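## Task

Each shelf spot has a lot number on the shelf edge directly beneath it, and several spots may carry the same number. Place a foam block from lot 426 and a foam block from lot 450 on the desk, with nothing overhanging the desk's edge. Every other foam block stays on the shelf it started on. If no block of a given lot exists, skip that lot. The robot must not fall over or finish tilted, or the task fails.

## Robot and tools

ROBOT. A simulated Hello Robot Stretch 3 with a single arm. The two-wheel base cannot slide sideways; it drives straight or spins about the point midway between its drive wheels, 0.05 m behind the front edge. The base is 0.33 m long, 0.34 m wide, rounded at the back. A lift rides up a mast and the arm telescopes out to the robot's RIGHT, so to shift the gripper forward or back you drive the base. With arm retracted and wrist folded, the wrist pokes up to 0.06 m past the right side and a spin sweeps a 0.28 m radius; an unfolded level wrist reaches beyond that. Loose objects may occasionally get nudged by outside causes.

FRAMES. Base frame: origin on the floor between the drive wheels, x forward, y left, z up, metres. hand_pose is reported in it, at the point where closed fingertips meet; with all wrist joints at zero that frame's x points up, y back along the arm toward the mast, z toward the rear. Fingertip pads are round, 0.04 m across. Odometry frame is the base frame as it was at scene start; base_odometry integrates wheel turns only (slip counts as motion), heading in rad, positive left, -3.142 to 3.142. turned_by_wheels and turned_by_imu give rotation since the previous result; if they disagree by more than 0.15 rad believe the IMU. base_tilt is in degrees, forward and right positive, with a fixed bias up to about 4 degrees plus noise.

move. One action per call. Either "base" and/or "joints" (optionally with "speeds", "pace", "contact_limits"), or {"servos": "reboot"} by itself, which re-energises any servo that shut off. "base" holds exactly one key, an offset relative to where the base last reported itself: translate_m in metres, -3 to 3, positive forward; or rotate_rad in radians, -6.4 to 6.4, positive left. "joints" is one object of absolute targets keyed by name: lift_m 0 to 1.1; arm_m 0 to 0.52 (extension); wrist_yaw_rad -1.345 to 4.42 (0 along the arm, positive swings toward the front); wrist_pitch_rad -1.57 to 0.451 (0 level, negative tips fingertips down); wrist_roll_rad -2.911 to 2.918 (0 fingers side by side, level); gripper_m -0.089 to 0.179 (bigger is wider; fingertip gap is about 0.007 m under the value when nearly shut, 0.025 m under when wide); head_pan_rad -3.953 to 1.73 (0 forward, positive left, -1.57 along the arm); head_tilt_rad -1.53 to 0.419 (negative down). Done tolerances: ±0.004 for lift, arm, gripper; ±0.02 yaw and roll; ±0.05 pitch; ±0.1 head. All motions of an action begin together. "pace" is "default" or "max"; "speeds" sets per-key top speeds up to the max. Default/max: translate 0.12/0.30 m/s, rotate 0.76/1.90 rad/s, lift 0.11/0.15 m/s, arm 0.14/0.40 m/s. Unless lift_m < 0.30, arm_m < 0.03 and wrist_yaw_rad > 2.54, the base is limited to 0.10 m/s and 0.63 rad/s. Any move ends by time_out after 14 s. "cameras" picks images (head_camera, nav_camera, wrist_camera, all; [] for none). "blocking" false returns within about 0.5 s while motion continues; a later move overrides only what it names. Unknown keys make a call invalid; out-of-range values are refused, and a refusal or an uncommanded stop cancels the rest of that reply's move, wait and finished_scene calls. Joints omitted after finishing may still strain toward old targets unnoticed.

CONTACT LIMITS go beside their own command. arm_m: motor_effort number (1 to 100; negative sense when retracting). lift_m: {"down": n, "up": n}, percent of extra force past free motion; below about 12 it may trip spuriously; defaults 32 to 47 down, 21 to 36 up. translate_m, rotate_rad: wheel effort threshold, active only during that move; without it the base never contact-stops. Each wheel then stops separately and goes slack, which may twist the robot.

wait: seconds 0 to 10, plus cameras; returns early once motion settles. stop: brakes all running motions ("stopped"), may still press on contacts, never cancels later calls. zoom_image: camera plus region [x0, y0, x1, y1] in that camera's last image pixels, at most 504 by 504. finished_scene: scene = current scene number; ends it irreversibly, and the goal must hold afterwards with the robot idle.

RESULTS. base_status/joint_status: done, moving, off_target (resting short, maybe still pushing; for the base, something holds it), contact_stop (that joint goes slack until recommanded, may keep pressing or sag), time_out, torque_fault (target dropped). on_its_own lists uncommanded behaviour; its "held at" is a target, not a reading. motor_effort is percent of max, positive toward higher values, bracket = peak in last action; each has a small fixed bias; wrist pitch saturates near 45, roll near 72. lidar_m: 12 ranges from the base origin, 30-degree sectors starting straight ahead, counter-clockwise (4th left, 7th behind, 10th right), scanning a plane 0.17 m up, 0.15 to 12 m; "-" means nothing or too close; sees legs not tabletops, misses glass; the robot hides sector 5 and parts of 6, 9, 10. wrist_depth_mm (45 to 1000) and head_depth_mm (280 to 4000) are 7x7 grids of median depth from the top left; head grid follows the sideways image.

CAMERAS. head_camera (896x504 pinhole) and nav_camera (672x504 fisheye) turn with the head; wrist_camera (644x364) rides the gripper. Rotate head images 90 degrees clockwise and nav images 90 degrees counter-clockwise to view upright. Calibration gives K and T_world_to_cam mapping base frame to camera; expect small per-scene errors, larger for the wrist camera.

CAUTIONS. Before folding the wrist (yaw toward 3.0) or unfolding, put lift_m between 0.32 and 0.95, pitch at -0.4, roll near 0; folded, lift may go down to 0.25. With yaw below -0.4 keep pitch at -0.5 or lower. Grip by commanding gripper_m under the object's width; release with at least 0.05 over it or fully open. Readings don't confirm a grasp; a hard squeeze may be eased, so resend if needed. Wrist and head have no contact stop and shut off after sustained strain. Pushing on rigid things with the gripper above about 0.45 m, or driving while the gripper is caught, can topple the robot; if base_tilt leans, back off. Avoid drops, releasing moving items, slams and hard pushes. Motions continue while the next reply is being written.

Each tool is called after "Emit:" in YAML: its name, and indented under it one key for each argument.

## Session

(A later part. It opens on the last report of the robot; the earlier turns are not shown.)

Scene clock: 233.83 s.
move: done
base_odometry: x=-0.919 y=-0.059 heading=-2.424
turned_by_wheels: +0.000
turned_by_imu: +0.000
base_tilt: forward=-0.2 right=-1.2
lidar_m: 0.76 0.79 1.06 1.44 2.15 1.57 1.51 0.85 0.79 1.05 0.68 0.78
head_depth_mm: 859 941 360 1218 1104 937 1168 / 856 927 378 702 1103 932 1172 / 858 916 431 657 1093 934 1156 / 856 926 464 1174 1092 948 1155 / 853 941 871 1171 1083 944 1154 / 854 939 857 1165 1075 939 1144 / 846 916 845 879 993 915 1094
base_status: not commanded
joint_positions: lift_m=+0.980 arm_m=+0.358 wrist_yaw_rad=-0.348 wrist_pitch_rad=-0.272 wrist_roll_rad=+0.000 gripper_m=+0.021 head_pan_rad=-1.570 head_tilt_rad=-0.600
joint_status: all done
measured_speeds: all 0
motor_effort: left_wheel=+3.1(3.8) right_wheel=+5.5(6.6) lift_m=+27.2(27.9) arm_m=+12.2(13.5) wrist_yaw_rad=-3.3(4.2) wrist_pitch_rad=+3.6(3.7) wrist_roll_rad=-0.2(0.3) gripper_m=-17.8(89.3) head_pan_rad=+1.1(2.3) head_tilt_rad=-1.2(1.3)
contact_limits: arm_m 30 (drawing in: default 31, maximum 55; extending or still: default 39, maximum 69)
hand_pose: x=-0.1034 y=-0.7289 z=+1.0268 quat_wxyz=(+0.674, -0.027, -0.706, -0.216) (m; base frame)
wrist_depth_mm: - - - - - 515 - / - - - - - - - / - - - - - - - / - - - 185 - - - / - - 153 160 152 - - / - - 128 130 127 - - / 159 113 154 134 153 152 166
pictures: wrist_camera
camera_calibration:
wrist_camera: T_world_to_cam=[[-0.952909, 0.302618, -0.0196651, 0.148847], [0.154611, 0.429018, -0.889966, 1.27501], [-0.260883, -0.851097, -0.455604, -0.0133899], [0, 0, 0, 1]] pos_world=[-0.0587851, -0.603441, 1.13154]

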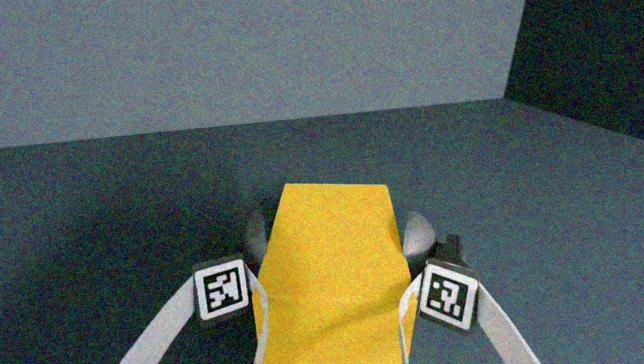

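Emit:
move:
  joints: {"lift_m": 1.04}
  cameras: []

Emit:
move:
  joints: {"arm_m": 0.0}
  cameras: ["wrist_camera"]

Emit:
move:
  base: {"translate_m": -0.757}
  joints: {"wrist_yaw_rad": 0.0, "lift_m": 0.8}
  contact_limits: {"translate_m": 50}
  cameras: ["nav_camera"]

Scene clock: 257.20 s.
move: done
base_odometry: x=-0.919 y=-0.059 heading=-2.424
turned_by_wheels: +0.000
turned_by_imu: +0.000
base_tilt: forward=-0.4 right=-1.3
lidar_m: 0.76 0.78 1.07 1.44 2.14 1.57 1.51 0.85 0.79 1.05 0.68 0.78
head_depth_mm: 859 326 856 711 1116 944 1159 / 858 396 847 702 1105 934 1171 / 854 406 504 694 1091 931 1164 / 856 902 726 1175 1094 945 1159 / 856 938 871 1176 1077 945 1149 / 855 934 861 1170 1074 940 1141 / 844 915 849 877 996 918 1093
base_status: not commanded
joint_positions: lift_m=+1.040 arm_m=+0.358 wrist_yaw_rad=-0.348 wrist_pitch_rad=-0.272 wrist_roll_rad=+0.000 gripper_m=+0.021 head_pan_rad=-1.570 head_tilt_rad=-0.600
joint_status: all done
measured_speeds: all 0
motor_effort: left_wheel=+3.5(3.7) right_wheel=+5.9(6.6) lift_m=+28.2(33.2) arm_m=+12.4(13.2) wrist_yaw_rad=-2.6(4.0) wrist_pitch_rad=+3.6(3.6) wrist_roll_rad=+0.0(0.3) gripper_m=-18.2(18.3) head_pan_rad=+1.6(2.0) head_tilt_rad=-0.6(2.1)
contact_limits: arm_m 30 (drawing in: default 31, maximum 55; extending or still: default 39, maximum 69)
hand_pose: x=-0.1034 y=-0.7289 z=+1.0868 quat_wxyz=(+0.674, -0.027, -0.706, -0.216) (m; base frame)
wrist_depth_mm: - - - - - 514 - / - - - - - 550 - / - - - - - - - / - - - 186 - - - / - - 153 160 153 - - / - - 128 130 126 - - / - 95 - 134 130 109 -
pictures: none
No camera images: "cameras" was empty.

Scene clock: 261.03 s.
move: done
base_odometry: x=-0.919 y=-0.059 heading=-2.424
turned_by_wheels: +0.000
turned_by_imu: +0.000
base_tilt: forward=-0.3 right=-1.2
lidar_m: 0.76 0.79 1.06 1.43 2.14 1.56 1.51 0.85 0.79 1.05 0.68 0.79
head_depth_mm: 858 946 997 - - - - / 858 940 988 - - - - / 857 941 972 - - - - / 853 940 888 1173 1090 - - / 856 937 874 1170 1086 947 1151 / 854 940 862 1175 1068 938 1148 / 844 910 852 879 994 919 1094
base_status: not commanded
joint_positions: lift_m=+1.040 arm_m=+0.001 wrist_yaw_rad=-0.348 wrist_pitch_rad=-0.272 wrist_roll_rad=+0.000 gripper_m=+0.021 head_pan_rad=-1.570 head_tilt_rad=-0.600
joint_status: all done
measured_speeds: all 0
motor_effort: left_wheel=+3.4(3.9) right_wheel=+5.9(6.7) lift_m=+26.6(27.8) arm_m=-11.9(15.1) wrist_yaw_rad=-2.2(3.8) wrist_pitch_rad=+3.6(3.7) wrist_roll_rad=+0.0(0.3) gripper_m=-17.8(18.5) head_pan_rad=+1.2(1.8) head_tilt_rad=-1.7(2.4)
hand_pose: x=-0.1034 y=-0.3715 z=+1.0868 quat_wxyz=(+0.674, -0.027, -0.706, -0.216) (m; base frame)
wrist_depth_mm: - - - - - - - / - - - - - - - / - - - - - - - / - - - 185 - - - / - - 153 160 153 - - / - - 128 130 126 - - / - 95 - 134 130 120 -
pictures: wrist_camera
camera_calibration:
wrist_camera: T_world_to_cam=[[-0.952909, 0.302618, -0.0196651, 0.0418714], [0.154611, 0.429018, -0.889966, 1.17507], [-0.260883, -0.851097, -0.455604, 0.318128], [0, 0, 0, 1]] pos_world=[-0.0587851, -0.246041, 1.19154]

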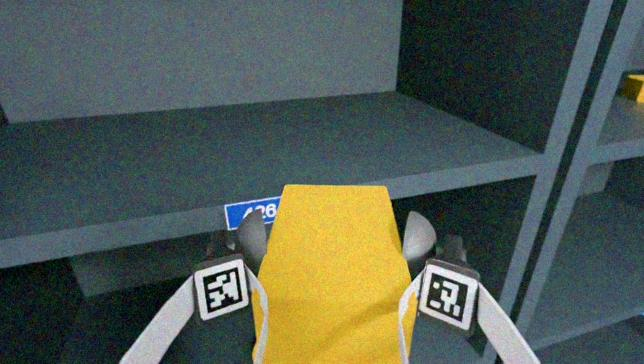

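Scene clock: 269.73 s.
move: done
base_odometry: x=-0.349 y=+0.439 heading=-2.424
turned_by_wheels: +0.000
turned_by_imu: +0.000
base_tilt: forward=-0.2 right=-1.2
lidar_m: 1.51 1.46 1.47 3.65 1.08 0.79 0.76 0.78 0.98 0.62 0.62 1.24
head_depth_mm: 860 947 926 710 1114 941 1196 / 854 944 910 700 1107 937 1200 / 857 938 895 694 1089 922 1134 / 857 940 885 1177 1089 503 326 / 856 938 865 1036 1065 942 1146 / 614 629 649 672 792 886 1066 / 478 526 585 668 773 907 1142
base_status: done
joint_positions: lift_m=+0.800 arm_m=+0.001 wrist_yaw_rad=-0.003 wrist_pitch_rad=-0.272 wrist_roll_rad=+0.000 gripper_m=+0.021 head_pan_rad=-1.570 head_tilt_rad=-0.600
joint_status: all done
measured_speeds: all 0
motor_effort: left_wheel=-9.3(12.9) right_wheel=-3.6(12.3) lift_m=+28.9(30.1) arm_m=-8.5(12.5) wrist_yaw_rad=+1.6(5.3) wrist_pitch_rad=+3.5(3.7) wrist_roll_rad=-0.3(0.4) gripper_m=-17.8(18.6) head_pan_rad=+0.8(1.6) head_tilt_rad=-3.9(3.9)
contact_limits: translate_m 50 (maximum 100)
hand_pose: x=-0.0222 y=-0.3859 z=+0.8468 quat_wxyz=(+0.701, +0.095, -0.700, -0.097) (m; base frame)
wrist_depth_mm: - - - - - - - / - - - - - - - / - - - - - - 799 / - - - 196 - - 844 / - - 153 160 153 - - / - - 128 130 127 - - / - 95 - 134 130 109 -
pictures: nav_camera (sideways)
camera_calibration:
nav_camera: T_world_to_cam=[[0.0175727, -0.54239, 0.839943, -1.04994], [-0.999786, -0.0186854, 0.0088508, 0.0448014], [0.0108941, -0.839919, -0.542602, 0.659338], [0, 0, 0, 1]] pos_world=[0.0560593, -0.0148512, 1.23925]

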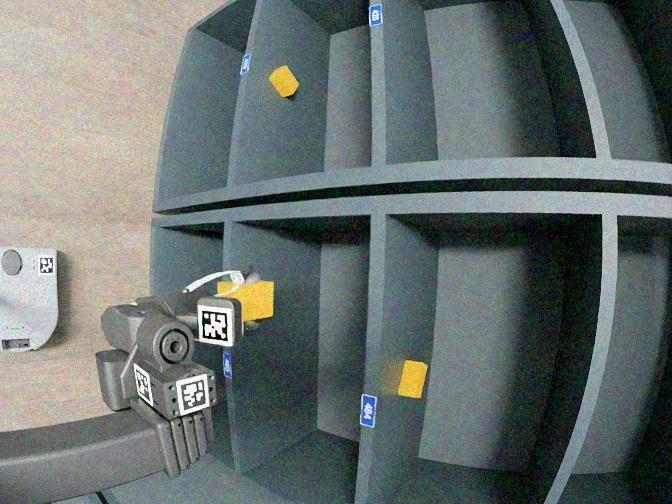

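Emit:
move:
  base: {"rotate_rad": 1.59}
  cameras: []

Emit:
move:
  base: {"translate_m": 1.15}
  contact_limits: {"translate_m": 50}
  cameras: ["head_camera","nav_camera"]

Scene clock: 279.33 s.
move: done
base_odometry: x=-0.349 y=+0.439 heading=-0.835
turned_by_wheels: +1.590
turned_by_imu: +1.564
base_tilt: forward=-0.2 right=-1.1
lidar_m: 3.65 1.07 0.78 0.76 0.79 0.98 0.62 0.62 1.23 1.51 1.46 1.48
head_depth_mm: 1257 1385 1539 1725 1851 1471 1267 / 1243 1366 1544 1729 1874 1492 1270 / 1243 1361 1526 1698 1829 1443 1179 / 1241 1361 1510 1701 1845 503 326 / 1243 1360 1515 1703 1825 1431 1222 / 1246 1364 1514 1709 1814 1458 1220 / 1244 1359 1513 1724 1787 1447 1214
base_status: done
joint_positions: lift_m=+0.800 arm_m=+0.001 wrist_yaw_rad=-0.002 wrist_pitch_rad=-0.272 wrist_roll_rad=+0.000 gripper_m=+0.021 head_pan_rad=-1.570 head_tilt_rad=-0.600
joint_status: not commanded
measured_speeds: all 0
motor_effort: left_wheel=-8.7(13.0) right_wheel=+8.7(12.2) lift_m=+27.5(29.0) arm_m=-12.4(12.5) wrist_yaw_rad=+1.7(3.3) wrist_pitch_rad=+3.5(3.7) wrist_roll_rad=-0.2(0.3) gripper_m=-17.8(18.5) head_pan_rad=-0.1(0.7) head_tilt_rad=-4.6(5.2)
hand_pose: x=-0.0221 y=-0.3859 z=+0.8468 quat_wxyz=(+0.701, +0.095, -0.700, -0.097) (m; base frame)
wrist_depth_mm: - - - - - - - / - - - - - - - / - - - - - - - / - - - - - - - / - - 159 160 159 - - / - - 128 130 127 - - / - - 140 134 138 - -
pictures: none
No camera images: "cameras" was empty.

Scene clock: 291.97 s.
move: done
base_odometry: x=+0.423 y=-0.414 heading=-0.835
turned_by_wheels: +0.000
turned_by_imu: +0.000
base_tilt: forward=-0.2 right=-1.2
lidar_m: 2.53 1.07 0.78 0.75 0.78 1.07 1.75 2.05 1.59 1.05 0.97 1.55
head_depth_mm: 1259 1378 1527 1701 1837 1497 1274 / 1269 1381 1534 1691 1796 1488 1278 / 1257 1383 1497 1114 1682 1440 1183 / 1261 1386 1476 1104 1357 503 326 / 1260 1387 1489 1091 1650 1419 1220 / 1267 1385 1485 1084 1452 1448 1214 / 1255 1385 1497 1066 1642 1402 1211
base_status: done
joint_positions: lift_m=+0.800 arm_m=+0.001 wrist_yaw_rad=-0.002 wrist_pitch_rad=-0.272 wrist_roll_rad=+0.000 gripper_m=+0.021 head_pan_rad=-1.570 head_tilt_rad=-0.600
joint_status: not commanded
measured_speeds: all 0
motor_effort: left_wheel=+2.2(8.5) right_wheel=+8.3(14.4) lift_m=+26.7(28.6) arm_m=-10.5(12.9) wrist_yaw_rad=+1.9(3.1) wrist_pitch_rad=+3.4(3.7) wrist_roll_rad=+0.0(0.3) gripper_m=-18.3(18.5) head_pan_rad=-0.9(1.4) head_tilt_rad=-5.1(6.1)
contact_limits: translate_m 50 (maximum 100)
hand_pose: x=-0.0221 y=-0.3859 z=+0.8468 quat_wxyz=(+0.701, +0.095, -0.700, -0.097) (m; base frame)
wrist_depth_mm: - - - - - - - / - - - - - - - / - - - - - - - / - - - 186 - - - / - - 158 160 159 - - / - - 128 130 127 - - / - - 140 134 138 - -
pictures: head_camera (sideways), nav_camera (sideways)
camera_calibration:
head_camera: T_world_to_cam=[[-0.0467963, 0.520082, -0.852833, 1.12534], [0.997502, -0.0208958, -0.0674774, 0.0813476], [-0.0529144, -0.853861, -0.517805, 0.629755], [0, 0, 0, 1]] pos_world=[0.00484064, -0.0458483, 1.29131]
nav_camera: T_world_to_cam=[[0.0175721, -0.542577, 0.839822, -1.0498], [-0.999786, -0.0186871, 0.00884611, 0.0448073], [0.0108942, -0.839798, -0.542789, 0.659571], [0, 0, 0, 1]] pos_world=[0.0560593, -0.0148504, 1.23925]

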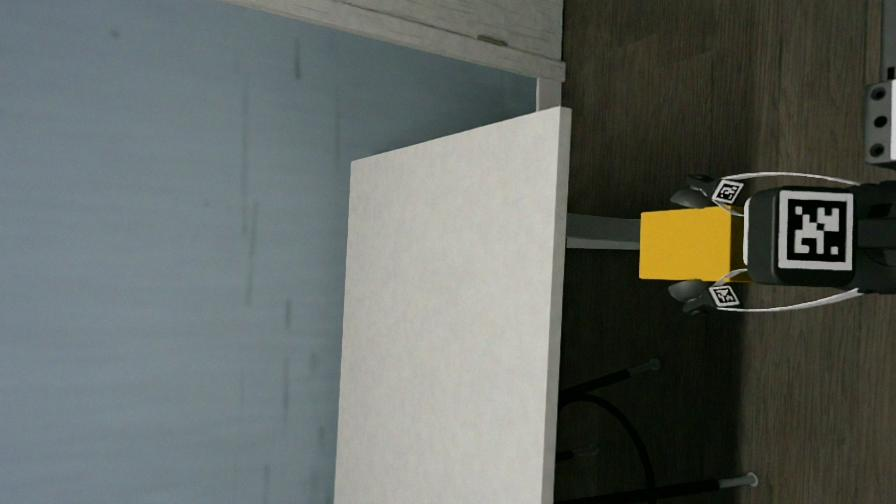

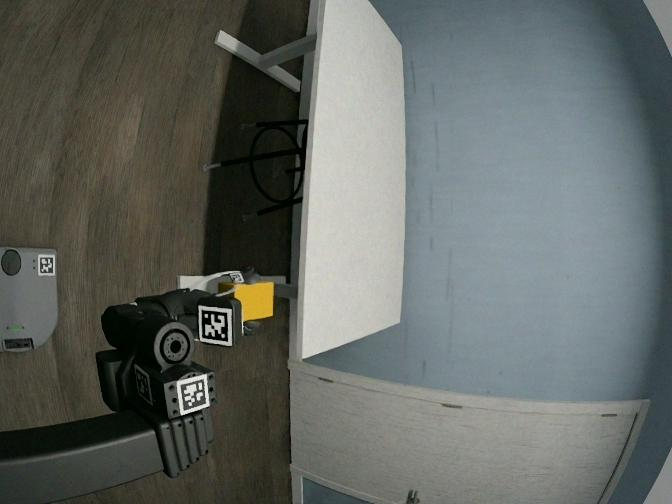

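Emit:
move:
  joints: {"arm_m": 0.48, "lift_m": 0.76}
  contact_limits: {"arm_m": 35}
  cameras: ["wrist_camera"]

Emit:
move:
  joints: {"lift_m": 0.705}
  speeds: {"lift_m": 0.04}
  cameras: ["head_camera", "wrist_camera"]

Scene clock: 313.37 s.
move: done
base_odometry: x=+0.423 y=-0.414 heading=-0.835
turned_by_wheels: +0.000
turned_by_imu: +0.000
base_tilt: forward=-0.4 right=-1.2
lidar_m: 2.53 1.07 0.78 0.76 0.79 1.07 1.75 2.05 1.59 1.05 0.97 1.55
head_depth_mm: 1255 1386 1535 1710 1851 1502 304 / 1265 1379 1541 1704 497 377 318 / 1260 1390 1490 654 894 1478 1242 / 1257 1383 1487 744 1364 1454 1228 / 1258 1376 1493 1094 1658 1459 1224 / 1260 1386 1494 1075 1458 1460 1218 / 1262 1387 1488 1072 1626 1407 1219
base_status: not commanded
joint_positions: lift_m=+0.760 arm_m=+0.480 wrist_yaw_rad=-0.002 wrist_pitch_rad=-0.272 wrist_roll_rad=+0.000 gripper_m=+0.021 head_pan_rad=-1.570 head_tilt_rad=-0.600
joint_status: all done
measured_speeds: all 0
motor_effort: left_wheel=+2.1(2.6) right_wheel=+7.8(9.1) lift_m=+27.7(32.1) arm_m=+12.9(14.9) wrist_yaw_rad=+2.0(3.3) wrist_pitch_rad=+3.6(3.6) wrist_roll_rad=+0.1(0.3) gripper_m=-17.8(18.5) head_pan_rad=-1.5(2.0) head_tilt_rad=-4.7(5.8)
contact_limits: arm_m 35 (drawing in: default 31, maximum 55; extending or still: default 39, maximum 69); translate_m 50 (maximum 100)
hand_pose: x=-0.0221 y=-0.8654 z=+0.8068 quat_wxyz=(+0.701, +0.095, -0.700, -0.097) (m; base frame)
wrist_depth_mm: - - - - - - - / - - - - - - - / - - - - - - - / - - - 186 - - - / - - 153 160 152 - - / - - 128 130 126 - - / - 95 - 134 130 109 -
pictures: wrist_camera
camera_calibration:
wrist_camera: T_world_to_cam=[[-0.999096, -0.0376825, -0.0196929, -0.0322018], [0.000341483, 0.45604, -0.889959, 1.14513], [0.0425166, -0.889161, -0.455615, -0.234723], [0, 0, 0, 1]] pos_world=[-0.0225841, -0.732144, 0.911538]

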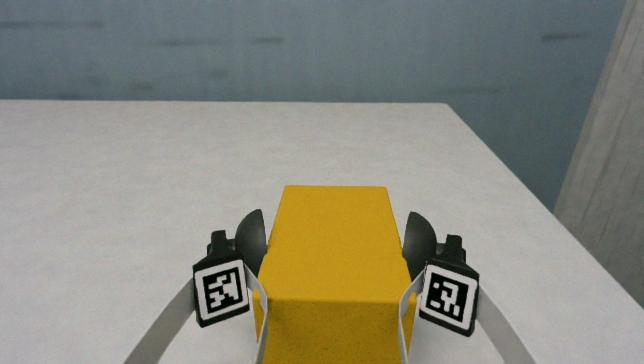

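Scene clock: 315.23 s.
move: done
base_odometry: x=+0.423 y=-0.414 heading=-0.835
turned_by_wheels: +0.000
turned_by_imu: +0.000
base_tilt: forward=-0.3 right=-1.2
lidar_m: 2.52 1.07 0.78 0.76 0.78 1.07 1.75 2.05 1.59 1.05 0.97 1.56
head_depth_mm: 1263 1391 1534 1708 1831 1495 1249 / 1264 1380 1541 1697 1746 442 352 / 1259 1386 1489 1110 677 1441 1231 / 1257 1385 1483 961 1370 1447 1227 / 1255 1382 1490 1086 1658 1462 1223 / 1262 1377 1487 1073 1447 1454 1222 / 1263 1386 1491 1070 1647 1410 1207
base_status: not commanded
joint_positions: lift_m=+0.705 arm_m=+0.480 wrist_yaw_rad=-0.002 wrist_pitch_rad=-0.254 wrist_roll_rad=+0.000 gripper_m=+0.021 head_pan_rad=-1.570 head_tilt_rad=-0.600
joint_status: all done
measured_speeds: all 0
motor_effort: left_wheel=+2.1(2.8) right_wheel=+8.3(8.8) lift_m=+21.1(26.7) arm_m=+9.8(12.5) wrist_yaw_rad=+1.5(3.6) wrist_pitch_rad=+0.3(3.6) wrist_roll_rad=+0.1(0.3) gripper_m=-17.9(18.4) head_pan_rad=-1.5(1.9) head_tilt_rad=-4.7(5.1)
contact_limits: arm_m 35 (drawing in: default 31, maximum 55; extending or still: default 39, maximum 69); translate_m 50 (maximum 100)
hand_pose: x=-0.0221 y=-0.8669 z=+0.7560 quat_wxyz=(+0.702, +0.089, -0.701, -0.091) (m; base frame)
wrist_depth_mm: - - - - - - - / - - - - - - - / - - - - - - - / - - - 187 - - - / - - 153 160 152 - - / - - 128 126 127 - - / - 95 - 133 130 110 -
pictures: head_camera (sideways), wrist_camera
camera_calibration:
head_camera: T_world_to_cam=[[-0.0467928, 0.520154, -0.85279, 1.12529], [0.997502, -0.0208901, -0.0674751, 0.0813449], [-0.0529123, -0.853817, -0.517877, 0.629851], [0, 0, 0, 1]] pos_world=[0.00484066, -0.045848, 1.29131]
wrist_camera: T_world_to_cam=[[-0.999092, -0.0381551, -0.0189787, -0.0340986], [0.000242021, 0.44027, -0.897866, 1.093], [0.0426139, -0.897055, -0.439861, -0.278032], [0, 0, 0, 1]] pos_world=[-0.0224841, -0.731924, 0.858421]

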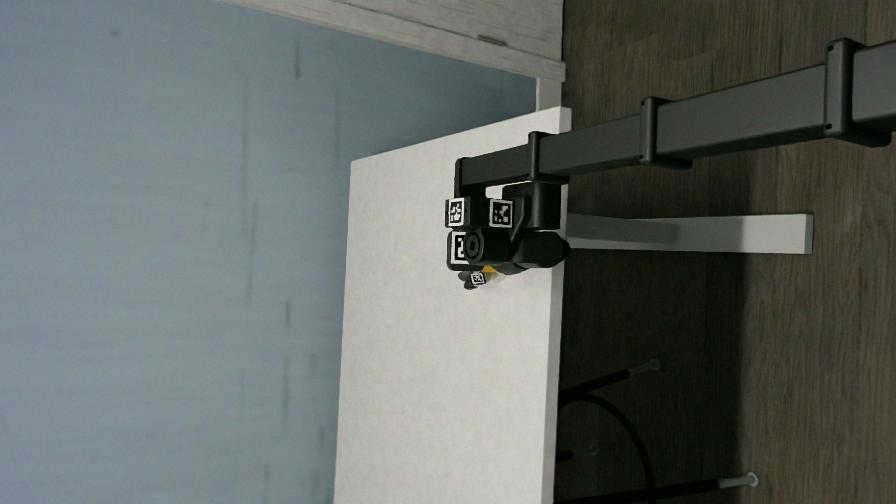

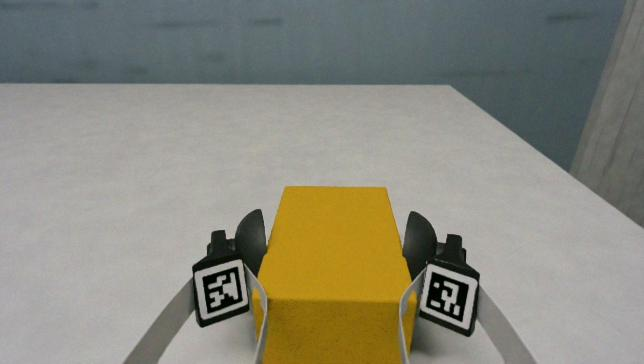

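Contact just reached. Release.

Emit:
move:
  joints: {"gripper_m": 0.13}
  cameras: []

Emit:
move:
  joints: {"arm_m": 0.0}
  pace: "max"
  cameras: ["head_camera"]

Emit:
move:
  joints: {"lift_m": 0.69, "wrist_pitch_rad": -0.4, "wrist_yaw_rad": 3.0, "gripper_m": 0.04}
  pace: "max"
  cameras: ["head_camera"]

Scene clock: 325.17 s.
move: done
base_odometry: x=+0.423 y=-0.414 heading=-0.835
turned_by_wheels: +0.000
turned_by_imu: +0.000
base_tilt: forward=-0.4 right=-1.2
lidar_m: 2.53 1.07 0.78 0.76 0.78 1.07 1.75 2.05 1.59 1.05 0.97 1.55
head_depth_mm: 1262 1382 1524 1717 1840 1499 1240 / 1257 1385 1530 1694 1741 443 351 / 1261 1378 1495 1112 675 1442 1226 / 1255 1385 1494 1052 1358 1454 1226 / 1263 1390 1485 1084 1653 1466 1224 / 1258 1381 1485 1076 1447 1453 1209 / 1256 1389 1479 1068 1629 1410 1213
base_status: not commanded
joint_positions: lift_m=+0.705 arm_m=+0.480 wrist_yaw_rad=-0.002 wrist_pitch_rad=-0.263 wrist_roll_rad=+0.000 gripper_m=+0.130 head_pan_rad=-1.570 head_tilt_rad=-0.600
joint_status: all done
measured_speeds: all 0
motor_effort: left_wheel=+2.2(2.5) right_wheel=+8.2(8.7) lift_m=+29.3(29.7) arm_m=+3.5(5.8) wrist_yaw_rad=+0.3(3.1) wrist_pitch_rad=+2.0(2.1) wrist_roll_rad=+0.2(0.4) gripper_m=+0.3(81.9) head_pan_rad=-2.0(2.2) head_tilt_rad=-4.0(4.6)
contact_limits: arm_m 35 (drawing in: default 31, maximum 55; extending or still: default 39, maximum 69); translate_m 50 (maximum 100)
hand_pose: x=-0.0221 y=-0.8661 z=+0.7538 quat_wxyz=(+0.701, +0.092, -0.701, -0.094) (m; base frame)
wrist_depth_mm: - - - - - - - / - - - - - - - / - - - - - - - / - - - 188 - - - / - - - 154 154 144 - / - 125 128 127 125 123 - / - 121 - 135 131 - -
pictures: none
No camera images: "cameras" was empty.

Scene clock: 327.63 s.
move: done
base_odometry: x=+0.423 y=-0.414 heading=-0.835
turned_by_wheels: +0.000
turned_by_imu: +0.000
base_tilt: forward=-0.2 right=-1.1
lidar_m: 2.53 1.07 0.78 0.76 0.78 1.07 1.74 2.05 1.59 1.04 0.97 1.55
head_depth_mm: 1257 1391 1532 1705 1848 1503 1249 / 1264 1387 1544 1704 1794 1483 1245 / 1259 1383 1488 1114 1667 1482 1205 / 1259 1386 1479 1105 1359 1451 1229 / 1258 1385 1496 1089 1649 1459 1194 / 1260 1387 1489 1084 1445 1458 1218 / 1257 1382 1488 1064 1620 1410 1218
base_status: not commanded
joint_positions: lift_m=+0.705 arm_m=+0.001 wrist_yaw_rad=-0.002 wrist_pitch_rad=-0.265 wrist_roll_rad=+0.000 gripper_m=+0.130 head_pan_rad=-1.570 head_tilt_rad=-0.600
joint_status: all done
measured_speeds: all 0
motor_effort: left_wheel=+2.3(2.6) right_wheel=+8.1(8.4) lift_m=+24.5(29.9) arm_m=-11.0(14.0) wrist_yaw_rad=+1.3(2.9) wrist_pitch_rad=+2.2(2.4) wrist_roll_rad=-0.2(0.3) gripper_m=+0.6(1.1) head_pan_rad=-1.7(2.4) head_tilt_rad=-3.6(4.4)
contact_limits: translate_m 50 (maximum 100)
hand_pose: x=-0.0221 y=-0.3865 z=+0.7533 quat_wxyz=(+0.701, +0.093, -0.701, -0.095) (m; base frame)
wrist_depth_mm: - - - - - - - / - - - 582 - - - / - - - - - - - / - - - - - - - / - - - - - - - / - 125 - - - 123 - / - 939 - - - 925 959
pictures: head_camera (sideways)
camera_calibration:
head_camera: T_world_to_cam=[[-0.0467928, 0.520154, -0.85279, 1.12529], [0.997502, -0.0208901, -0.0674751, 0.0813449], [-0.0529123, -0.853817, -0.517877, 0.629851], [0, 0, 0, 1]] pos_world=[0.00484066, -0.045848, 1.29131]

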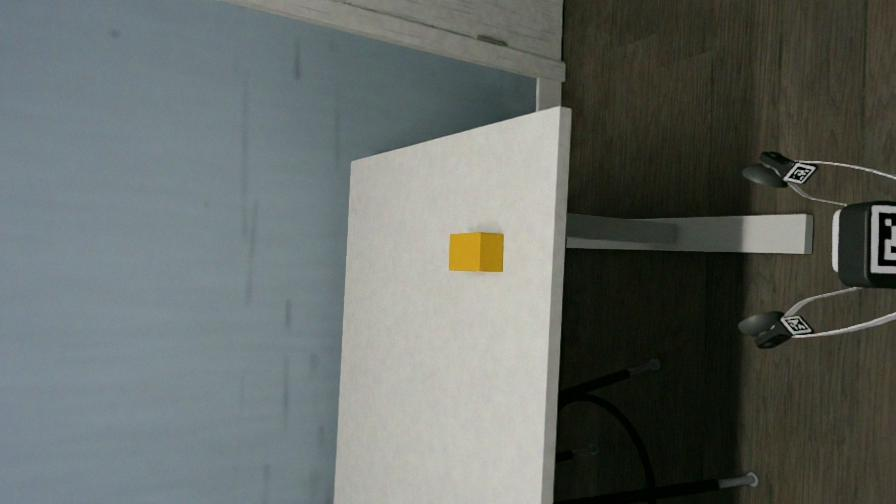

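Scene clock: 329.47 s.
move: done
base_odometry: x=+0.423 y=-0.414 heading=-0.835
turned_by_wheels: +0.000
turned_by_imu: +0.000
base_tilt: forward=-0.3 right=-1.3
lidar_m: 2.53 1.07 0.78 0.75 0.78 1.07 1.74 2.05 1.59 1.05 0.97 1.55
head_depth_mm: 1261 1391 1528 1699 1838 1491 1243 / 1259 1384 1546 1704 1800 1486 1235 / 1258 1388 1496 1112 1671 1478 1237 / 1258 1383 1489 1098 1359 1446 1234 / 1257 1386 1495 1092 1653 1450 1224 / 1260 1394 1484 1081 1446 1456 1225 / 1261 1379 1488 1069 1636 1414 1210
base_status: not commanded
joint_positions: lift_m=+0.690 arm_m=+0.001 wrist_yaw_rad=+2.997 wrist_pitch_rad=-0.412 wrist_roll_rad=+0.000 gripper_m=+0.040 head_pan_rad=-1.570 head_tilt_rad=-0.600
joint_status: all done
measured_speeds: all 0
motor_effort: left_wheel=+2.1(2.6) right_wheel=+8.3(8.5) lift_m=+23.7(27.0) arm_m=-3.2(11.1) wrist_yaw_rad=+0.7(7.9) wrist_pitch_rad=+1.7(4.4) wrist_roll_rad=+0.0(0.5) gripper_m=+0.1(79.8) head_pan_rad=-2.7(2.7) head_tilt_rad=-2.9(4.1)
contact_limits: translate_m 50 (maximum 100)
hand_pose: x=+0.0112 y=+0.0773 z=+0.7041 quat_wxyz=(+0.195, +0.700, +0.094, +0.680) (m; base frame)
wrist_depth_mm: - 137 - - - - 797 / - 147 - - - - - / - 161 170 - - 942 - / - 177 188 - - - - / - - 202 - - - - / - - 127 959 130 992 976 / 870 896 260 871 838 856 855
pictures: head_camera (sideways)
camera_calibration:
head_camera: T_world_to_cam=[[-0.0467928, 0.520154, -0.85279, 1.12529], [0.997502, -0.0208901, -0.0674751, 0.0813449], [-0.0529123, -0.853817, -0.517877, 0.629851], [0, 0, 0, 1]] pos_world=[0.00484066, -0.045848, 1.29131]

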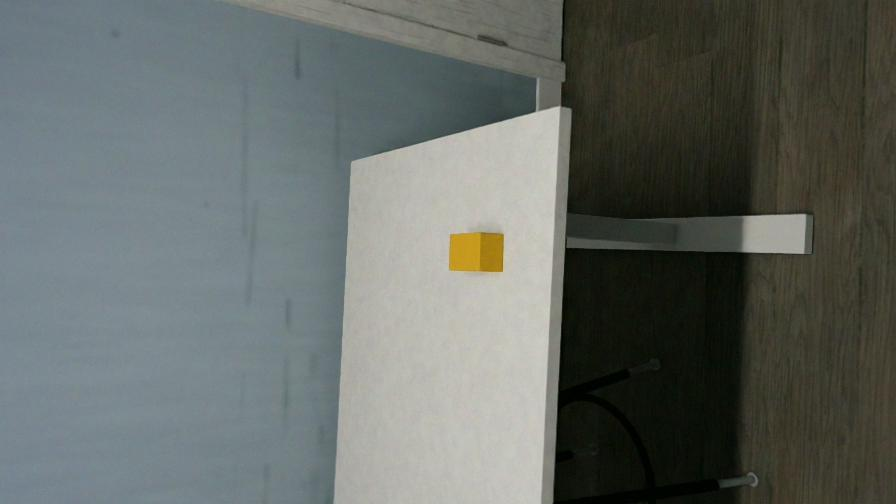

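Emit:
move:
  joints: {"lift_m": 0.27, "head_pan_rad": -1.1, "head_tilt_rad": -0.4}
  pace: "max"
  cameras: []

Emit:
move:
  base: {"translate_m": 1.95}
  pace: "max"
  contact_limits: {"translate_m": 50}
  cameras: ["nav_camera"]

Scene clock: 341.53 s.
move: done
base_odometry: x=+0.423 y=-0.414 heading=-0.835
turned_by_wheels: +0.000
turned_by_imu: +0.000
base_tilt: forward=-0.3 right=-1.3
lidar_m: 2.53 1.07 0.78 0.75 0.78 1.07 1.75 2.06 1.58 1.05 0.97 1.55
head_depth_mm: 1259 1323 1399 1468 1117 848 1431 / 1315 1381 1461 1530 1115 915 1423 / 1388 1456 1549 1592 1101 1341 1412 / 1436 1531 1635 1668 1087 1643 1372 / 1518 1619 1718 1676 1084 1712 1389 / 1602 1707 1831 1660 1190 1755 1390 / 1695 1816 1954 1645 1254 1688 1392
base_status: not commanded
joint_positions: lift_m=+0.270 arm_m=+0.001 wrist_yaw_rad=+2.997 wrist_pitch_rad=-0.414 wrist_roll_rad=+0.000 gripper_m=+0.040 head_pan_rad=-1.100 head_tilt_rad=-0.400
joint_status: all done
measured_speeds: all 0
motor_effort: left_wheel=+1.8(2.7) right_wheel=+7.9(8.7) lift_m=+26.6(29.7) arm_m=+11.5(13.4) wrist_yaw_rad=+2.3(3.5) wrist_pitch_rad=+2.1(2.2) wrist_roll_rad=-0.2(0.3) gripper_m=+0.4(0.9) head_pan_rad=-3.2(5.9) head_tilt_rad=+5.2(8.8)
contact_limits: translate_m 50 (maximum 100)
hand_pose: x=+0.0111 y=+0.0770 z=+0.2836 quat_wxyz=(+0.195, +0.700, +0.095, +0.680) (m; base frame)
wrist_depth_mm: - 137 - - - - 795 / - 147 - - - - - / - 162 194 838 835 855 849 / 711 186 640 690 684 686 687 / 583 567 202 557 555 562 561 / 495 499 127 287 129 487 481 / 271 270 248 259 406 423 423
pictures: none
No camera images: "cameras" was empty.

Scene clock: 349.47 s.
move: done
base_odometry: x=+1.732 y=-1.859 heading=-0.835
turned_by_wheels: +0.000
turned_by_imu: +0.001
base_tilt: forward=-0.4 right=-1.2
lidar_m: 0.60 0.62 0.85 2.21 0.94 1.07 2.97 1.64 1.33 1.53 0.85 0.62
head_depth_mm: 1264 1327 1395 1485 1586 1647 1428 / 1317 1386 1471 1556 1664 1734 1431 / 1340 1427 1532 1643 1771 1777 1414 / 1109 1195 1281 1397 1553 1654 1404 / 917 978 1045 1126 1214 1320 1333 / 792 834 882 934 993 1064 1138 / 694 726 760 800 842 896 952
base_status: done
joint_positions: lift_m=+0.270 arm_m=+0.001 wrist_yaw_rad=+2.998 wrist_pitch_rad=-0.414 wrist_roll_rad=+0.000 gripper_m=+0.040 head_pan_rad=-1.100 head_tilt_rad=-0.400
joint_status: not commanded
measured_speeds: all 0
motor_effort: left_wheel=-2.0(10.7) right_wheel=+7.4(16.9) lift_m=+24.4(29.3) arm_m=-2.7(11.6) wrist_yaw_rad=+1.8(3.0) wrist_pitch_rad=+2.1(2.2) wrist_roll_rad=+0.0(0.5) gripper_m=+0.3(1.3) head_pan_rad=-3.2(3.8) head_tilt_rad=+3.1(5.6)
contact_limits: translate_m 50 (maximum 100)
hand_pose: x=+0.0110 y=+0.0770 z=+0.2836 quat_wxyz=(+0.195, +0.700, +0.095, +0.680) (m; base frame)
wrist_depth_mm: - 137 - - - - - / - 147 - - - - - / - 162 854 879 860 867 - / 720 186 646 694 699 689 657 / 589 565 203 551 554 573 566 / 500 499 127 288 129 484 485 / 269 270 248 258 404 423 422
pictures: nav_camera (sideways)
camera_calibration:
nav_camera: T_world_to_cam=[[0.180604, -0.317265, 0.930981, -1.16968], [-0.883927, -0.467467, 0.0121695, 0.0397484], [0.431342, -0.825117, -0.364865, 0.425418], [0, 0, 0, 1]] pos_world=[0.0628835, -0.00149936, 1.24369]

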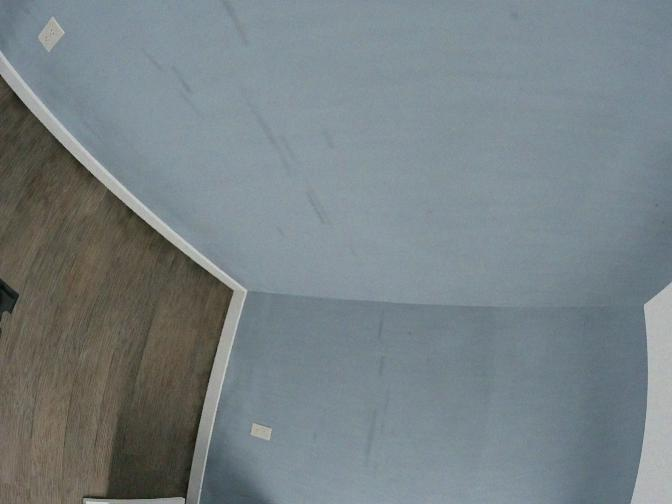

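Emit:
move:
  base: {"rotate_rad": 1.587}
  pace: "max"
  cameras: []

Emit:
move:
  base: {"translate_m": 1.76}
  pace: "max"
  contact_limits: {"translate_m": 50}
  cameras: []

Scene clock: 359.73 s.
move: done
base_odometry: x=+1.732 y=-1.859 heading=+0.751
turned_by_wheels: +1.587
turned_by_imu: +1.554
base_tilt: forward=-0.3 right=-1.2
lidar_m: 2.21 0.86 1.06 2.91 2.18 1.33 1.53 0.86 0.63 0.60 0.62 0.85
head_depth_mm: 477 502 528 561 597 636 681 / 498 525 556 590 630 672 725 / 520 551 586 624 667 718 777 / 548 579 617 662 710 770 837 / 574 612 656 703 757 826 902 / 607 650 697 752 815 887 986 / 641 687 741 804 879 968 1076
base_status: done
joint_positions: lift_m=+0.270 arm_m=+0.001 wrist_yaw_rad=+2.998 wrist_pitch_rad=-0.414 wrist_roll_rad=+0.000 gripper_m=+0.040 head_pan_rad=-1.100 head_tilt_rad=-0.400
joint_status: not commanded
measured_speeds: all 0
motor_effort: left_wheel=-5.7(14.8) right_wheel=+8.2(14.5) lift_m=+25.9(26.3) arm_m=-12.2(13.3) wrist_yaw_rad=+2.2(3.0) wrist_pitch_rad=+2.2(2.2) wrist_roll_rad=-0.2(0.3) gripper_m=+0.2(0.7) head_pan_rad=-3.0(3.5) head_tilt_rad=+2.0(3.1)
hand_pose: x=+0.0110 y=+0.0770 z=+0.2836 quat_wxyz=(+0.195, +0.700, +0.095, +0.680) (m; base frame)
wrist_depth_mm: - 137 - - - - - / - 147 - - - - - / 917 162 841 878 876 853 801 / 723 186 637 698 686 679 677 / 585 567 203 550 551 568 564 / 496 498 127 290 129 483 488 / 270 269 248 259 403 420 420
pictures: none
No camera images: "cameras" was empty.

Scene clock: 367.00 s.
move: done
base_odometry: x=+3.018 y=-0.658 heading=+0.751
turned_by_wheels: +0.000
turned_by_imu: +0.002
base_tilt: forward=-0.4 right=-1.2
lidar_m: 0.47 0.49 0.66 1.83 1.40 0.69 2.35 0.85 0.62 0.60 0.62 0.48
head_depth_mm: 475 500 529 560 595 634 678 / 497 523 554 589 628 675 725 / 521 551 585 624 666 718 776 / 546 581 617 661 711 768 835 / 574 612 654 704 761 824 905 / 592 629 669 714 763 820 884 / 535 557 585 616 652 691 734
base_status: done
joint_positions: lift_m=+0.270 arm_m=+0.001 wrist_yaw_rad=+2.998 wrist_pitch_rad=-0.414 wrist_roll_rad=+0.000 gripper_m=+0.040 head_pan_rad=-1.100 head_tilt_rad=-0.400
joint_status: not commanded
measured_speeds: all 0
motor_effort: left_wheel=-0.5(10.9) right_wheel=+9.4(17.4) lift_m=+27.4(28.6) arm_m=-8.2(12.7) wrist_yaw_rad=+1.4(2.9) wrist_pitch_rad=+2.1(2.3) wrist_roll_rad=-0.1(0.3) gripper_m=-0.2(0.9) head_pan_rad=-2.1(3.1) head_tilt_rad=+0.5(2.6)
contact_limits: translate_m 50 (maximum 100)
hand_pose: x=+0.0110 y=+0.0770 z=+0.2836 quat_wxyz=(+0.195, +0.700, +0.095, +0.680) (m; base frame)
wrist_depth_mm: - 137 - - - - 501 / - 147 - - - - 513 / 827 161 840 883 872 786 518 / 701 186 644 699 695 688 517 / 586 563 202 554 548 567 521 / 502 494 127 290 129 489 480 / 271 268 248 259 407 422 425
pictures: none
No camera images: "cameras" was empty.

Emit:
move:
  base: {"translate_m": 0.06}
  pace: "max"
  cameras: []

Emit:
move:
  base: {"rotate_rad": -1.587}
  joints: {"head_pan_rad": -1.9}
  pace: "max"
  cameras: ["head_camera","nav_camera"]

Scene clock: 377.40 s.
move: done
base_odometry: x=+3.062 y=-0.617 heading=+0.751
turned_by_wheels: +0.000
turned_by_imu: +0.000
base_tilt: forward=-0.2 right=-1.2
lidar_m: 0.41 0.42 0.58 1.59 1.49 0.73 2.35 0.85 0.62 0.60 0.58 0.42
head_depth_mm: 474 501 527 559 594 634 678 / 496 524 553 589 628 674 724 / 519 549 583 622 667 717 775 / 545 578 616 660 711 765 831 / 574 609 651 696 754 815 890 / 529 557 589 625 665 711 766 / 463 484 507 535 564 598 637
base_status: done
joint_positions: lift_m=+0.270 arm_m=+0.001 wrist_yaw_rad=+2.998 wrist_pitch_rad=-0.414 wrist_roll_rad=+0.000 gripper_m=+0.040 head_pan_rad=-1.100 head_tilt_rad=-0.400
joint_status: not commanded
measured_speeds: all 0
motor_effort: left_wheel=+2.1(10.5) right_wheel=+0.6(13.9) lift_m=+28.7(29.3) arm_m=-5.9(7.4) wrist_yaw_rad=+2.0(2.5) wrist_pitch_rad=+2.1(2.3) wrist_roll_rad=+0.1(0.3) gripper_m=+0.3(0.8) head_pan_rad=-1.5(1.9) head_tilt_rad=+0.1(1.1)
hand_pose: x=+0.0110 y=+0.0770 z=+0.2836 quat_wxyz=(+0.195, +0.700, +0.095, +0.680) (m; base frame)
wrist_depth_mm: - 137 - - - - 468 / - 147 - - - - 472 / 834 162 852 882 874 - 480 / 714 186 639 698 683 663 478 / 585 561 202 552 552 570 477 / 499 499 127 289 129 486 460 / 271 268 247 260 400 426 423
pictures: none
No camera images: "cameras" was empty.

Scene clock: 379.53 s.
move: done
base_odometry: x=+3.062 y=-0.617 heading=-0.835
turned_by_wheels: -1.587
turned_by_imu: -1.556
base_tilt: forward=-0.3 right=-1.3
lidar_m: 0.60 0.58 0.42 0.41 0.43 0.58 1.63 1.42 0.73 2.30 0.84 0.62
head_depth_mm: 593 632 1185 884 1394 1074 1308 / 690 709 726 750 795 867 942 / 843 870 902 939 969 1013 1057 / 2983 3172 3327 3470 2166 1647 1343 / 2900 3071 3206 3357 2405 1766 1394 / 2789 2925 3167 3297 2373 1747 1393 / 2722 2879 3058 3168 2346 1737 1388
base_status: done
joint_positions: lift_m=+0.270 arm_m=+0.001 wrist_yaw_rad=+2.998 wrist_pitch_rad=-0.414 wrist_roll_rad=+0.000 gripper_m=+0.040 head_pan_rad=-1.904 head_tilt_rad=-0.400
joint_status: all done
measured_speeds: all 0
motor_effort: left_wheel=+5.8(15.7) right_wheel=-7.0(14.5) lift_m=+28.8(29.8) arm_m=-12.2(12.7) wrist_yaw_rad=+1.3(3.0) wrist_pitch_rad=+2.1(2.3) wrist_roll_rad=+0.0(0.3) gripper_m=+0.4(0.9) head_pan_rad=+3.4(4.9) head_tilt_rad=-0.3(1.0)
hand_pose: x=+0.0110 y=+0.0770 z=+0.2836 quat_wxyz=(+0.195, +0.700, +0.095, +0.680) (m; base frame)
wrist_depth_mm: 383 137 407 415 429 439 449 / 423 147 434 454 469 475 494 / 458 162 467 495 508 527 535 / 501 187 508 540 548 - - / 535 542 201 538 533 568 563 / 500 498 127 290 129 490 484 / 270 271 248 259 401 423 422
pictures: head_camera (sideways), nav_camera (sideways)
camera_calibration:
head_camera: T_world_to_cam=[[0.0675964, 0.336444, -0.939274, 1.23747], [0.931133, -0.359417, -0.061731, 0.0742938], [-0.35836, -0.870417, -0.337569, 0.397096], [0, 0, 0, 1]] pos_world=[-0.0105229, -0.043999, 1.30096]
nav_camera: T_world_to_cam=[[-0.103217, -0.350183, 0.930977, -1.16792], [-0.94985, 0.312468, 0.012224, 0.0400307], [-0.295181, -0.883026, -0.364873, 0.429946], [0, 0, 0, 1]] pos_world=[0.0443858, -0.0418402, 1.24369]

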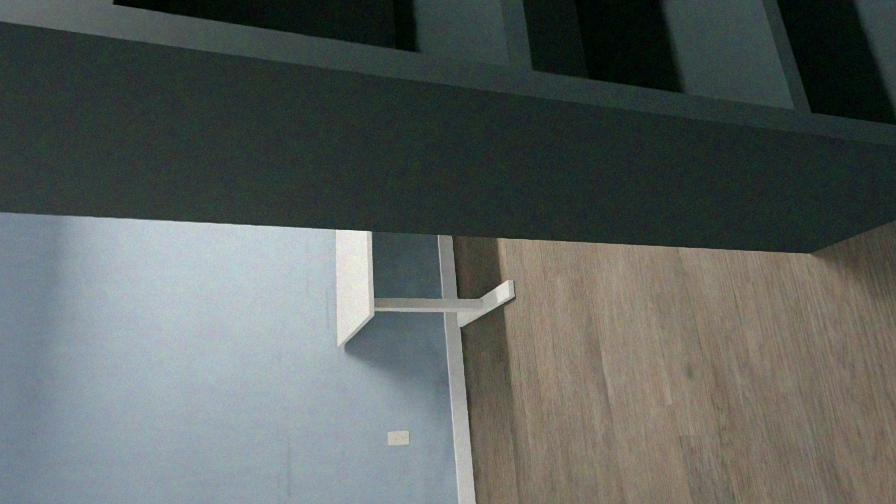

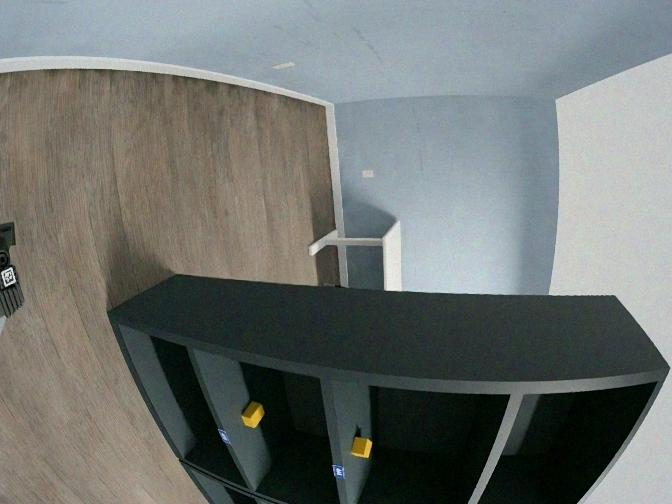

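Emit:
move:
  joints: {"head_pan_rad": -2.45}
  pace: "max"
  cameras: ["head_camera"]

Emit:
zoom_image:
  camera: "head_camera"
  region: [392, 0, 896, 504]

Scene clock: 385.27 s.
move: done
base_odometry: x=+3.062 y=-0.617 heading=-0.835
turned_by_wheels: +0.000
turned_by_imu: +0.000
base_tilt: forward=-0.3 right=-1.2
lidar_m: 0.60 0.58 0.42 0.41 0.42 0.58 1.62 1.43 0.73 2.31 0.85 0.62
head_depth_mm: 1808 1995 2111 2223 2347 1806 1432 / 1207 1266 1364 1471 1733 1742 1425 / 1308 1359 1434 1525 1530 1659 1408 / 1367 1452 1539 1227 1438 1563 1360 / 1221 1313 1397 1074 1423 1132 1318 / 1071 1183 1264 838 1280 968 948 / 589 631 677 739 820 912 1030
base_status: not commanded
joint_positions: lift_m=+0.270 arm_m=+0.001 wrist_yaw_rad=+2.998 wrist_pitch_rad=-0.414 wrist_roll_rad=+0.000 gripper_m=+0.040 head_pan_rad=-2.460 head_tilt_rad=-0.400
joint_status: all done
measured_speeds: all 0
motor_effort: left_wheel=+6.2(6.7) right_wheel=-7.2(8.2) lift_m=+24.9(25.7) arm_m=-9.9(10.7) wrist_yaw_rad=+2.2(3.0) wrist_pitch_rad=+2.1(2.2) wrist_roll_rad=+0.1(0.3) gripper_m=-0.1(0.8) head_pan_rad=-1.4(4.2) head_tilt_rad=-1.2(1.8)
hand_pose: x=+0.0110 y=+0.0770 z=+0.2836 quat_wxyz=(+0.195, +0.700, +0.095, +0.680) (m; base frame)
wrist_depth_mm: 382 137 405 417 426 435 450 / 422 148 438 456 464 481 485 / 458 162 467 496 515 521 531 / 502 186 513 541 555 - - / 538 534 201 537 537 569 559 / 502 500 127 288 129 488 481 / 270 269 249 260 405 424 422
pictures: head_camera (sideways)
camera_calibration:
head_camera: T_world_to_cam=[[0.235013, 0.250069, -0.939273, 1.23644], [0.601099, -0.796787, -0.0617346, 0.0762987], [-0.763839, -0.550087, -0.337572, 0.399615], [0, 0, 0, 1]] pos_world=[-0.0312012, -0.0285781, 1.30096]

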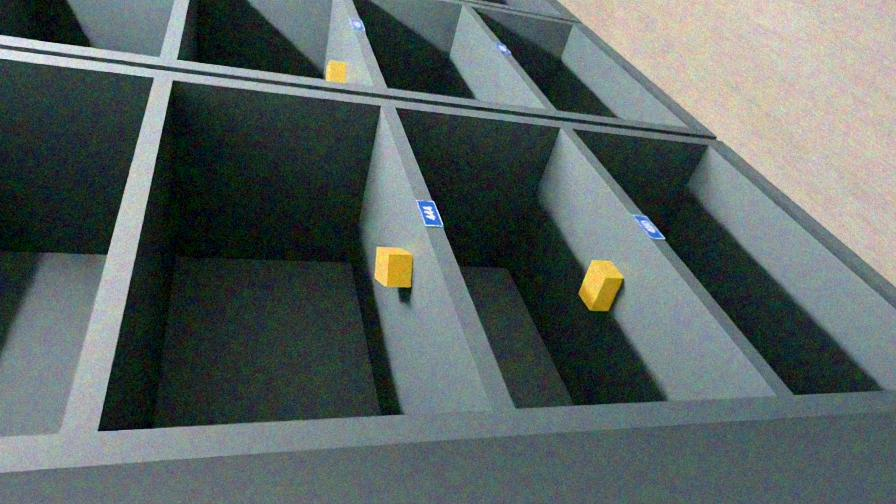

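Scaled by 1.000.

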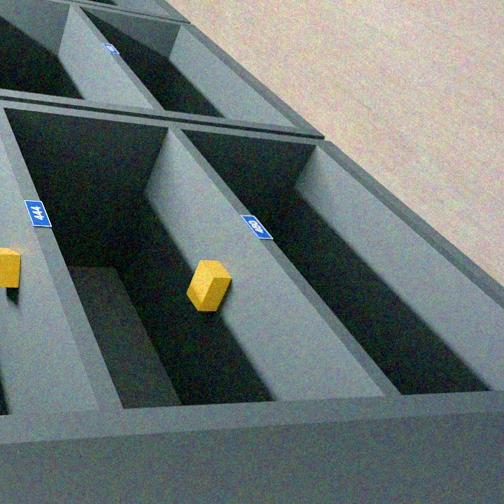

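Emit:
zoom_image:
  camera: "head_camera"
  region: [625, 205, 675, 245]

Emit:
zoom_image:
  camera: "head_camera"
  region: [340, 10, 375, 40]

Emit:
zoom_image:
  camera: "head_camera"
  region: [485, 35, 520, 65]

Emit:
move:
  base: {"translate_m": -0.6}
  pace: "max"
  contact_limits: {"translate_m": 50}
  cameras: ["head_camera","nav_camera"]

Scaled by 10.080 from the camera's 896x504 image, which has a finer 1280x720 frame.

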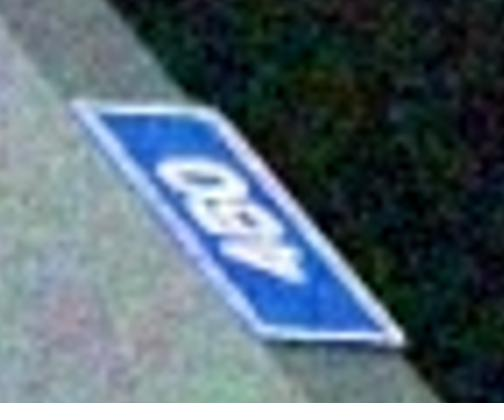

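Scaled by 14.400 from the camera's 896x504 image, which has a finer 1280x720 frame.

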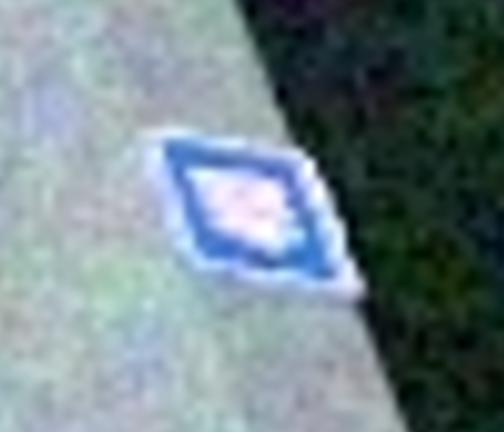

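Scaled by 14.400 from the camera's 896x504 image, which has a finer 1280x720 frame.

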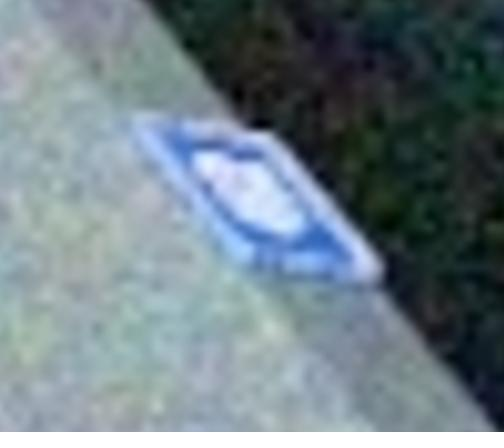

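Scene clock: 394.10 s.
move: done
base_odometry: x=+2.659 y=-0.172 heading=-0.835
turned_by_wheels: +0.000
turned_by_imu: +0.000
base_tilt: forward=-0.4 right=-1.3
lidar_m: 1.19 0.58 0.42 0.41 0.43 0.58 1.63 0.92 0.99 0.61 0.62 1.24
head_depth_mm: 1441 1523 1616 2007 2326 1803 1426 / 1542 1591 1655 1792 1866 1766 1423 / 1567 1651 1759 1882 1529 1676 1416 / 783 837 907 983 1073 1193 1300 / 798 873 931 959 1079 1089 1246 / 840 964 1037 901 1217 1041 1246 / 745 1048 1110 889 1233 1037 873
base_status: done
joint_positions: lift_m=+0.270 arm_m=+0.001 wrist_yaw_rad=+2.998 wrist_pitch_rad=-0.414 wrist_roll_rad=+0.000 gripper_m=+0.040 head_pan_rad=-2.450 head_tilt_rad=-0.400
joint_status: not commanded
measured_speeds: all 0
motor_effort: left_wheel=+1.4(13.5) right_wheel=-8.8(14.3) lift_m=+25.0(30.1) arm_m=-5.5(8.4) wrist_yaw_rad=+2.1(2.9) wrist_pitch_rad=+2.1(2.2) wrist_roll_rad=-0.2(0.3) gripper_m=+0.1(0.8) head_pan_rad=+3.1(4.3) head_tilt_rad=-2.8(3.1)
contact_limits: translate_m 50 (maximum 100)
hand_pose: x=+0.0110 y=+0.0770 z=+0.2836 quat_wxyz=(+0.195, +0.700, +0.095, +0.680) (m; base frame)
wrist_depth_mm: 384 137 406 417 428 439 450 / 422 147 439 456 472 475 496 / 462 162 474 492 508 520 531 / 506 187 513 543 545 - - / 538 546 200 539 530 570 559 / 499 495 126 288 130 478 481 / 270 268 247 258 402 424 423
pictures: head_camera (sideways), nav_camera (sideways)
camera_calibration:
head_camera: T_world_to_cam=[[0.232405, 0.25248, -0.939277, 1.23646], [0.609346, -0.790499, -0.061718, 0.076198], [-0.75808, -0.558001, -0.337563, 0.399566], [0, 0, 0, 1]] pos_world=[-0.0308868, -0.0289885, 1.30096]
nav_camera: T_world_to_cam=[[-0.270014, -0.24571, 0.930977, -1.16689], [-0.649705, 0.760089, 0.0121726, 0.0383127], [-0.710617, -0.601574, -0.364874, 0.432491], [0, 0, 0, 1]] pos_world=[0.0171498, -0.0556638, 1.24369]

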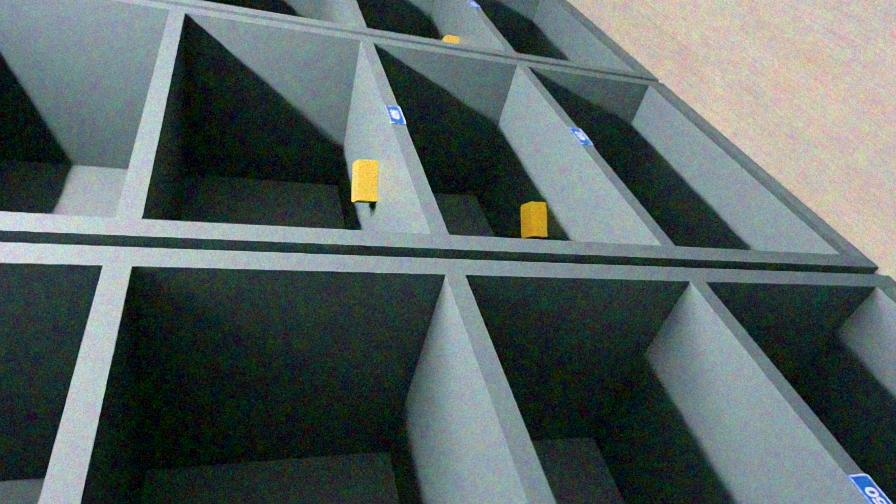

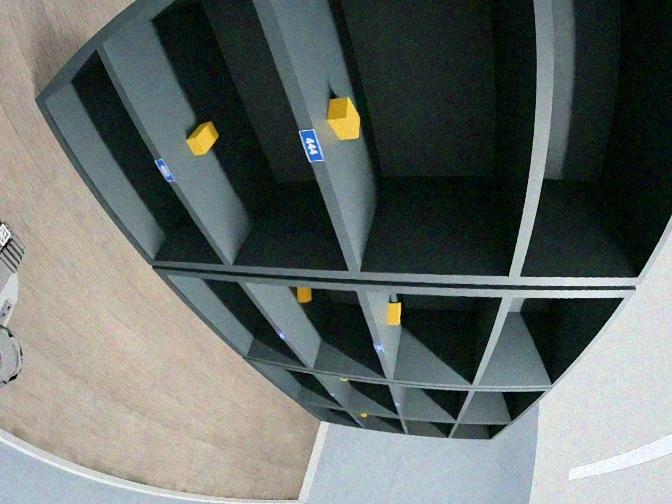

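Emit:
move:
  joints: {"head_pan_rad": -1.6, "head_tilt_rad": -0.75}
  pace: "max"
  cameras: ["head_camera"]

Scene clock: 400.30 s.
move: done
base_odometry: x=+2.659 y=-0.172 heading=-0.835
turned_by_wheels: +0.000
turned_by_imu: +0.000
base_tilt: forward=-0.4 right=-1.2
lidar_m: 1.19 0.58 0.43 0.41 0.43 0.59 1.62 0.92 0.99 0.61 0.62 1.24
head_depth_mm: 866 928 677 1183 981 1267 1162 / 865 913 680 1171 979 1258 1153 / 866 904 671 1163 990 1258 1148 / 868 883 665 1151 989 1247 1145 / 856 867 686 1111 980 1235 1139 / 585 604 634 788 1429 1282 1133 / 495 3033 2461 1899 1544 1306 1129
base_status: not commanded
joint_positions: lift_m=+0.270 arm_m=+0.001 wrist_yaw_rad=+2.998 wrist_pitch_rad=-0.414 wrist_roll_rad=+0.000 gripper_m=+0.040 head_pan_rad=-1.573 head_tilt_rad=-0.760
joint_status: all done
measured_speeds: all 0
motor_effort: left_wheel=+0.7(1.7) right_wheel=-9.6(10.4) lift_m=+24.0(24.3) arm_m=-3.2(4.1) wrist_yaw_rad=+2.0(2.7) wrist_pitch_rad=+2.1(2.1) wrist_roll_rad=-0.1(0.3) gripper_m=+0.1(0.9) head_pan_rad=-1.1(4.8) head_tilt_rad=-3.5(8.7)
contact_limits: translate_m 50 (maximum 100)
hand_pose: x=+0.0110 y=+0.0770 z=+0.2836 quat_wxyz=(+0.195, +0.700, +0.095, +0.680) (m; base frame)
wrist_depth_mm: 387 137 408 418 429 444 456 / 426 147 438 457 466 478 489 / 460 162 471 498 512 526 534 / 509 186 508 544 546 - - / 541 540 200 543 537 570 562 / 502 496 127 290 130 485 485 / 269 271 248 259 405 422 421
pictures: head_camera (sideways)
camera_calibration:
head_camera: T_world_to_cam=[[-0.0445601, 0.649628, -0.758945, 1.00295], [0.99745, -0.013467, -0.0700907, 0.0847768], [-0.0557535, -0.760133, -0.647371, 0.798304], [0, 0, 0, 1]] pos_world=[0.00463937, -0.0435866, 1.28393]

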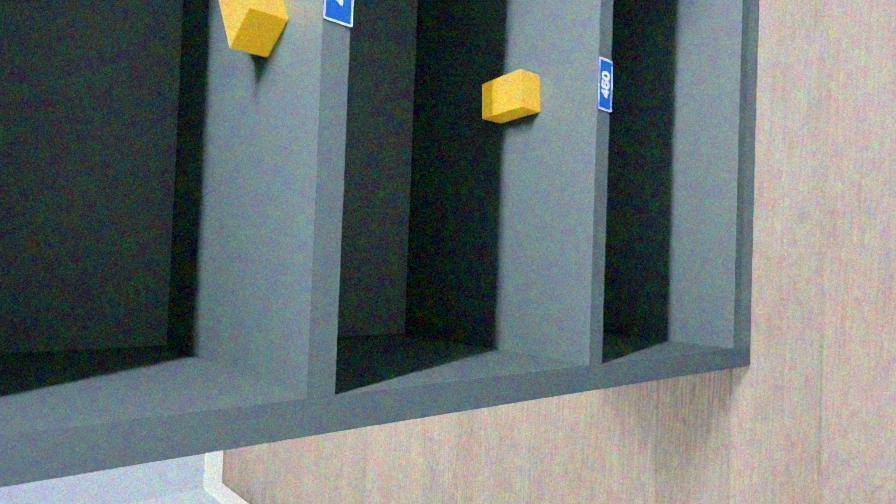

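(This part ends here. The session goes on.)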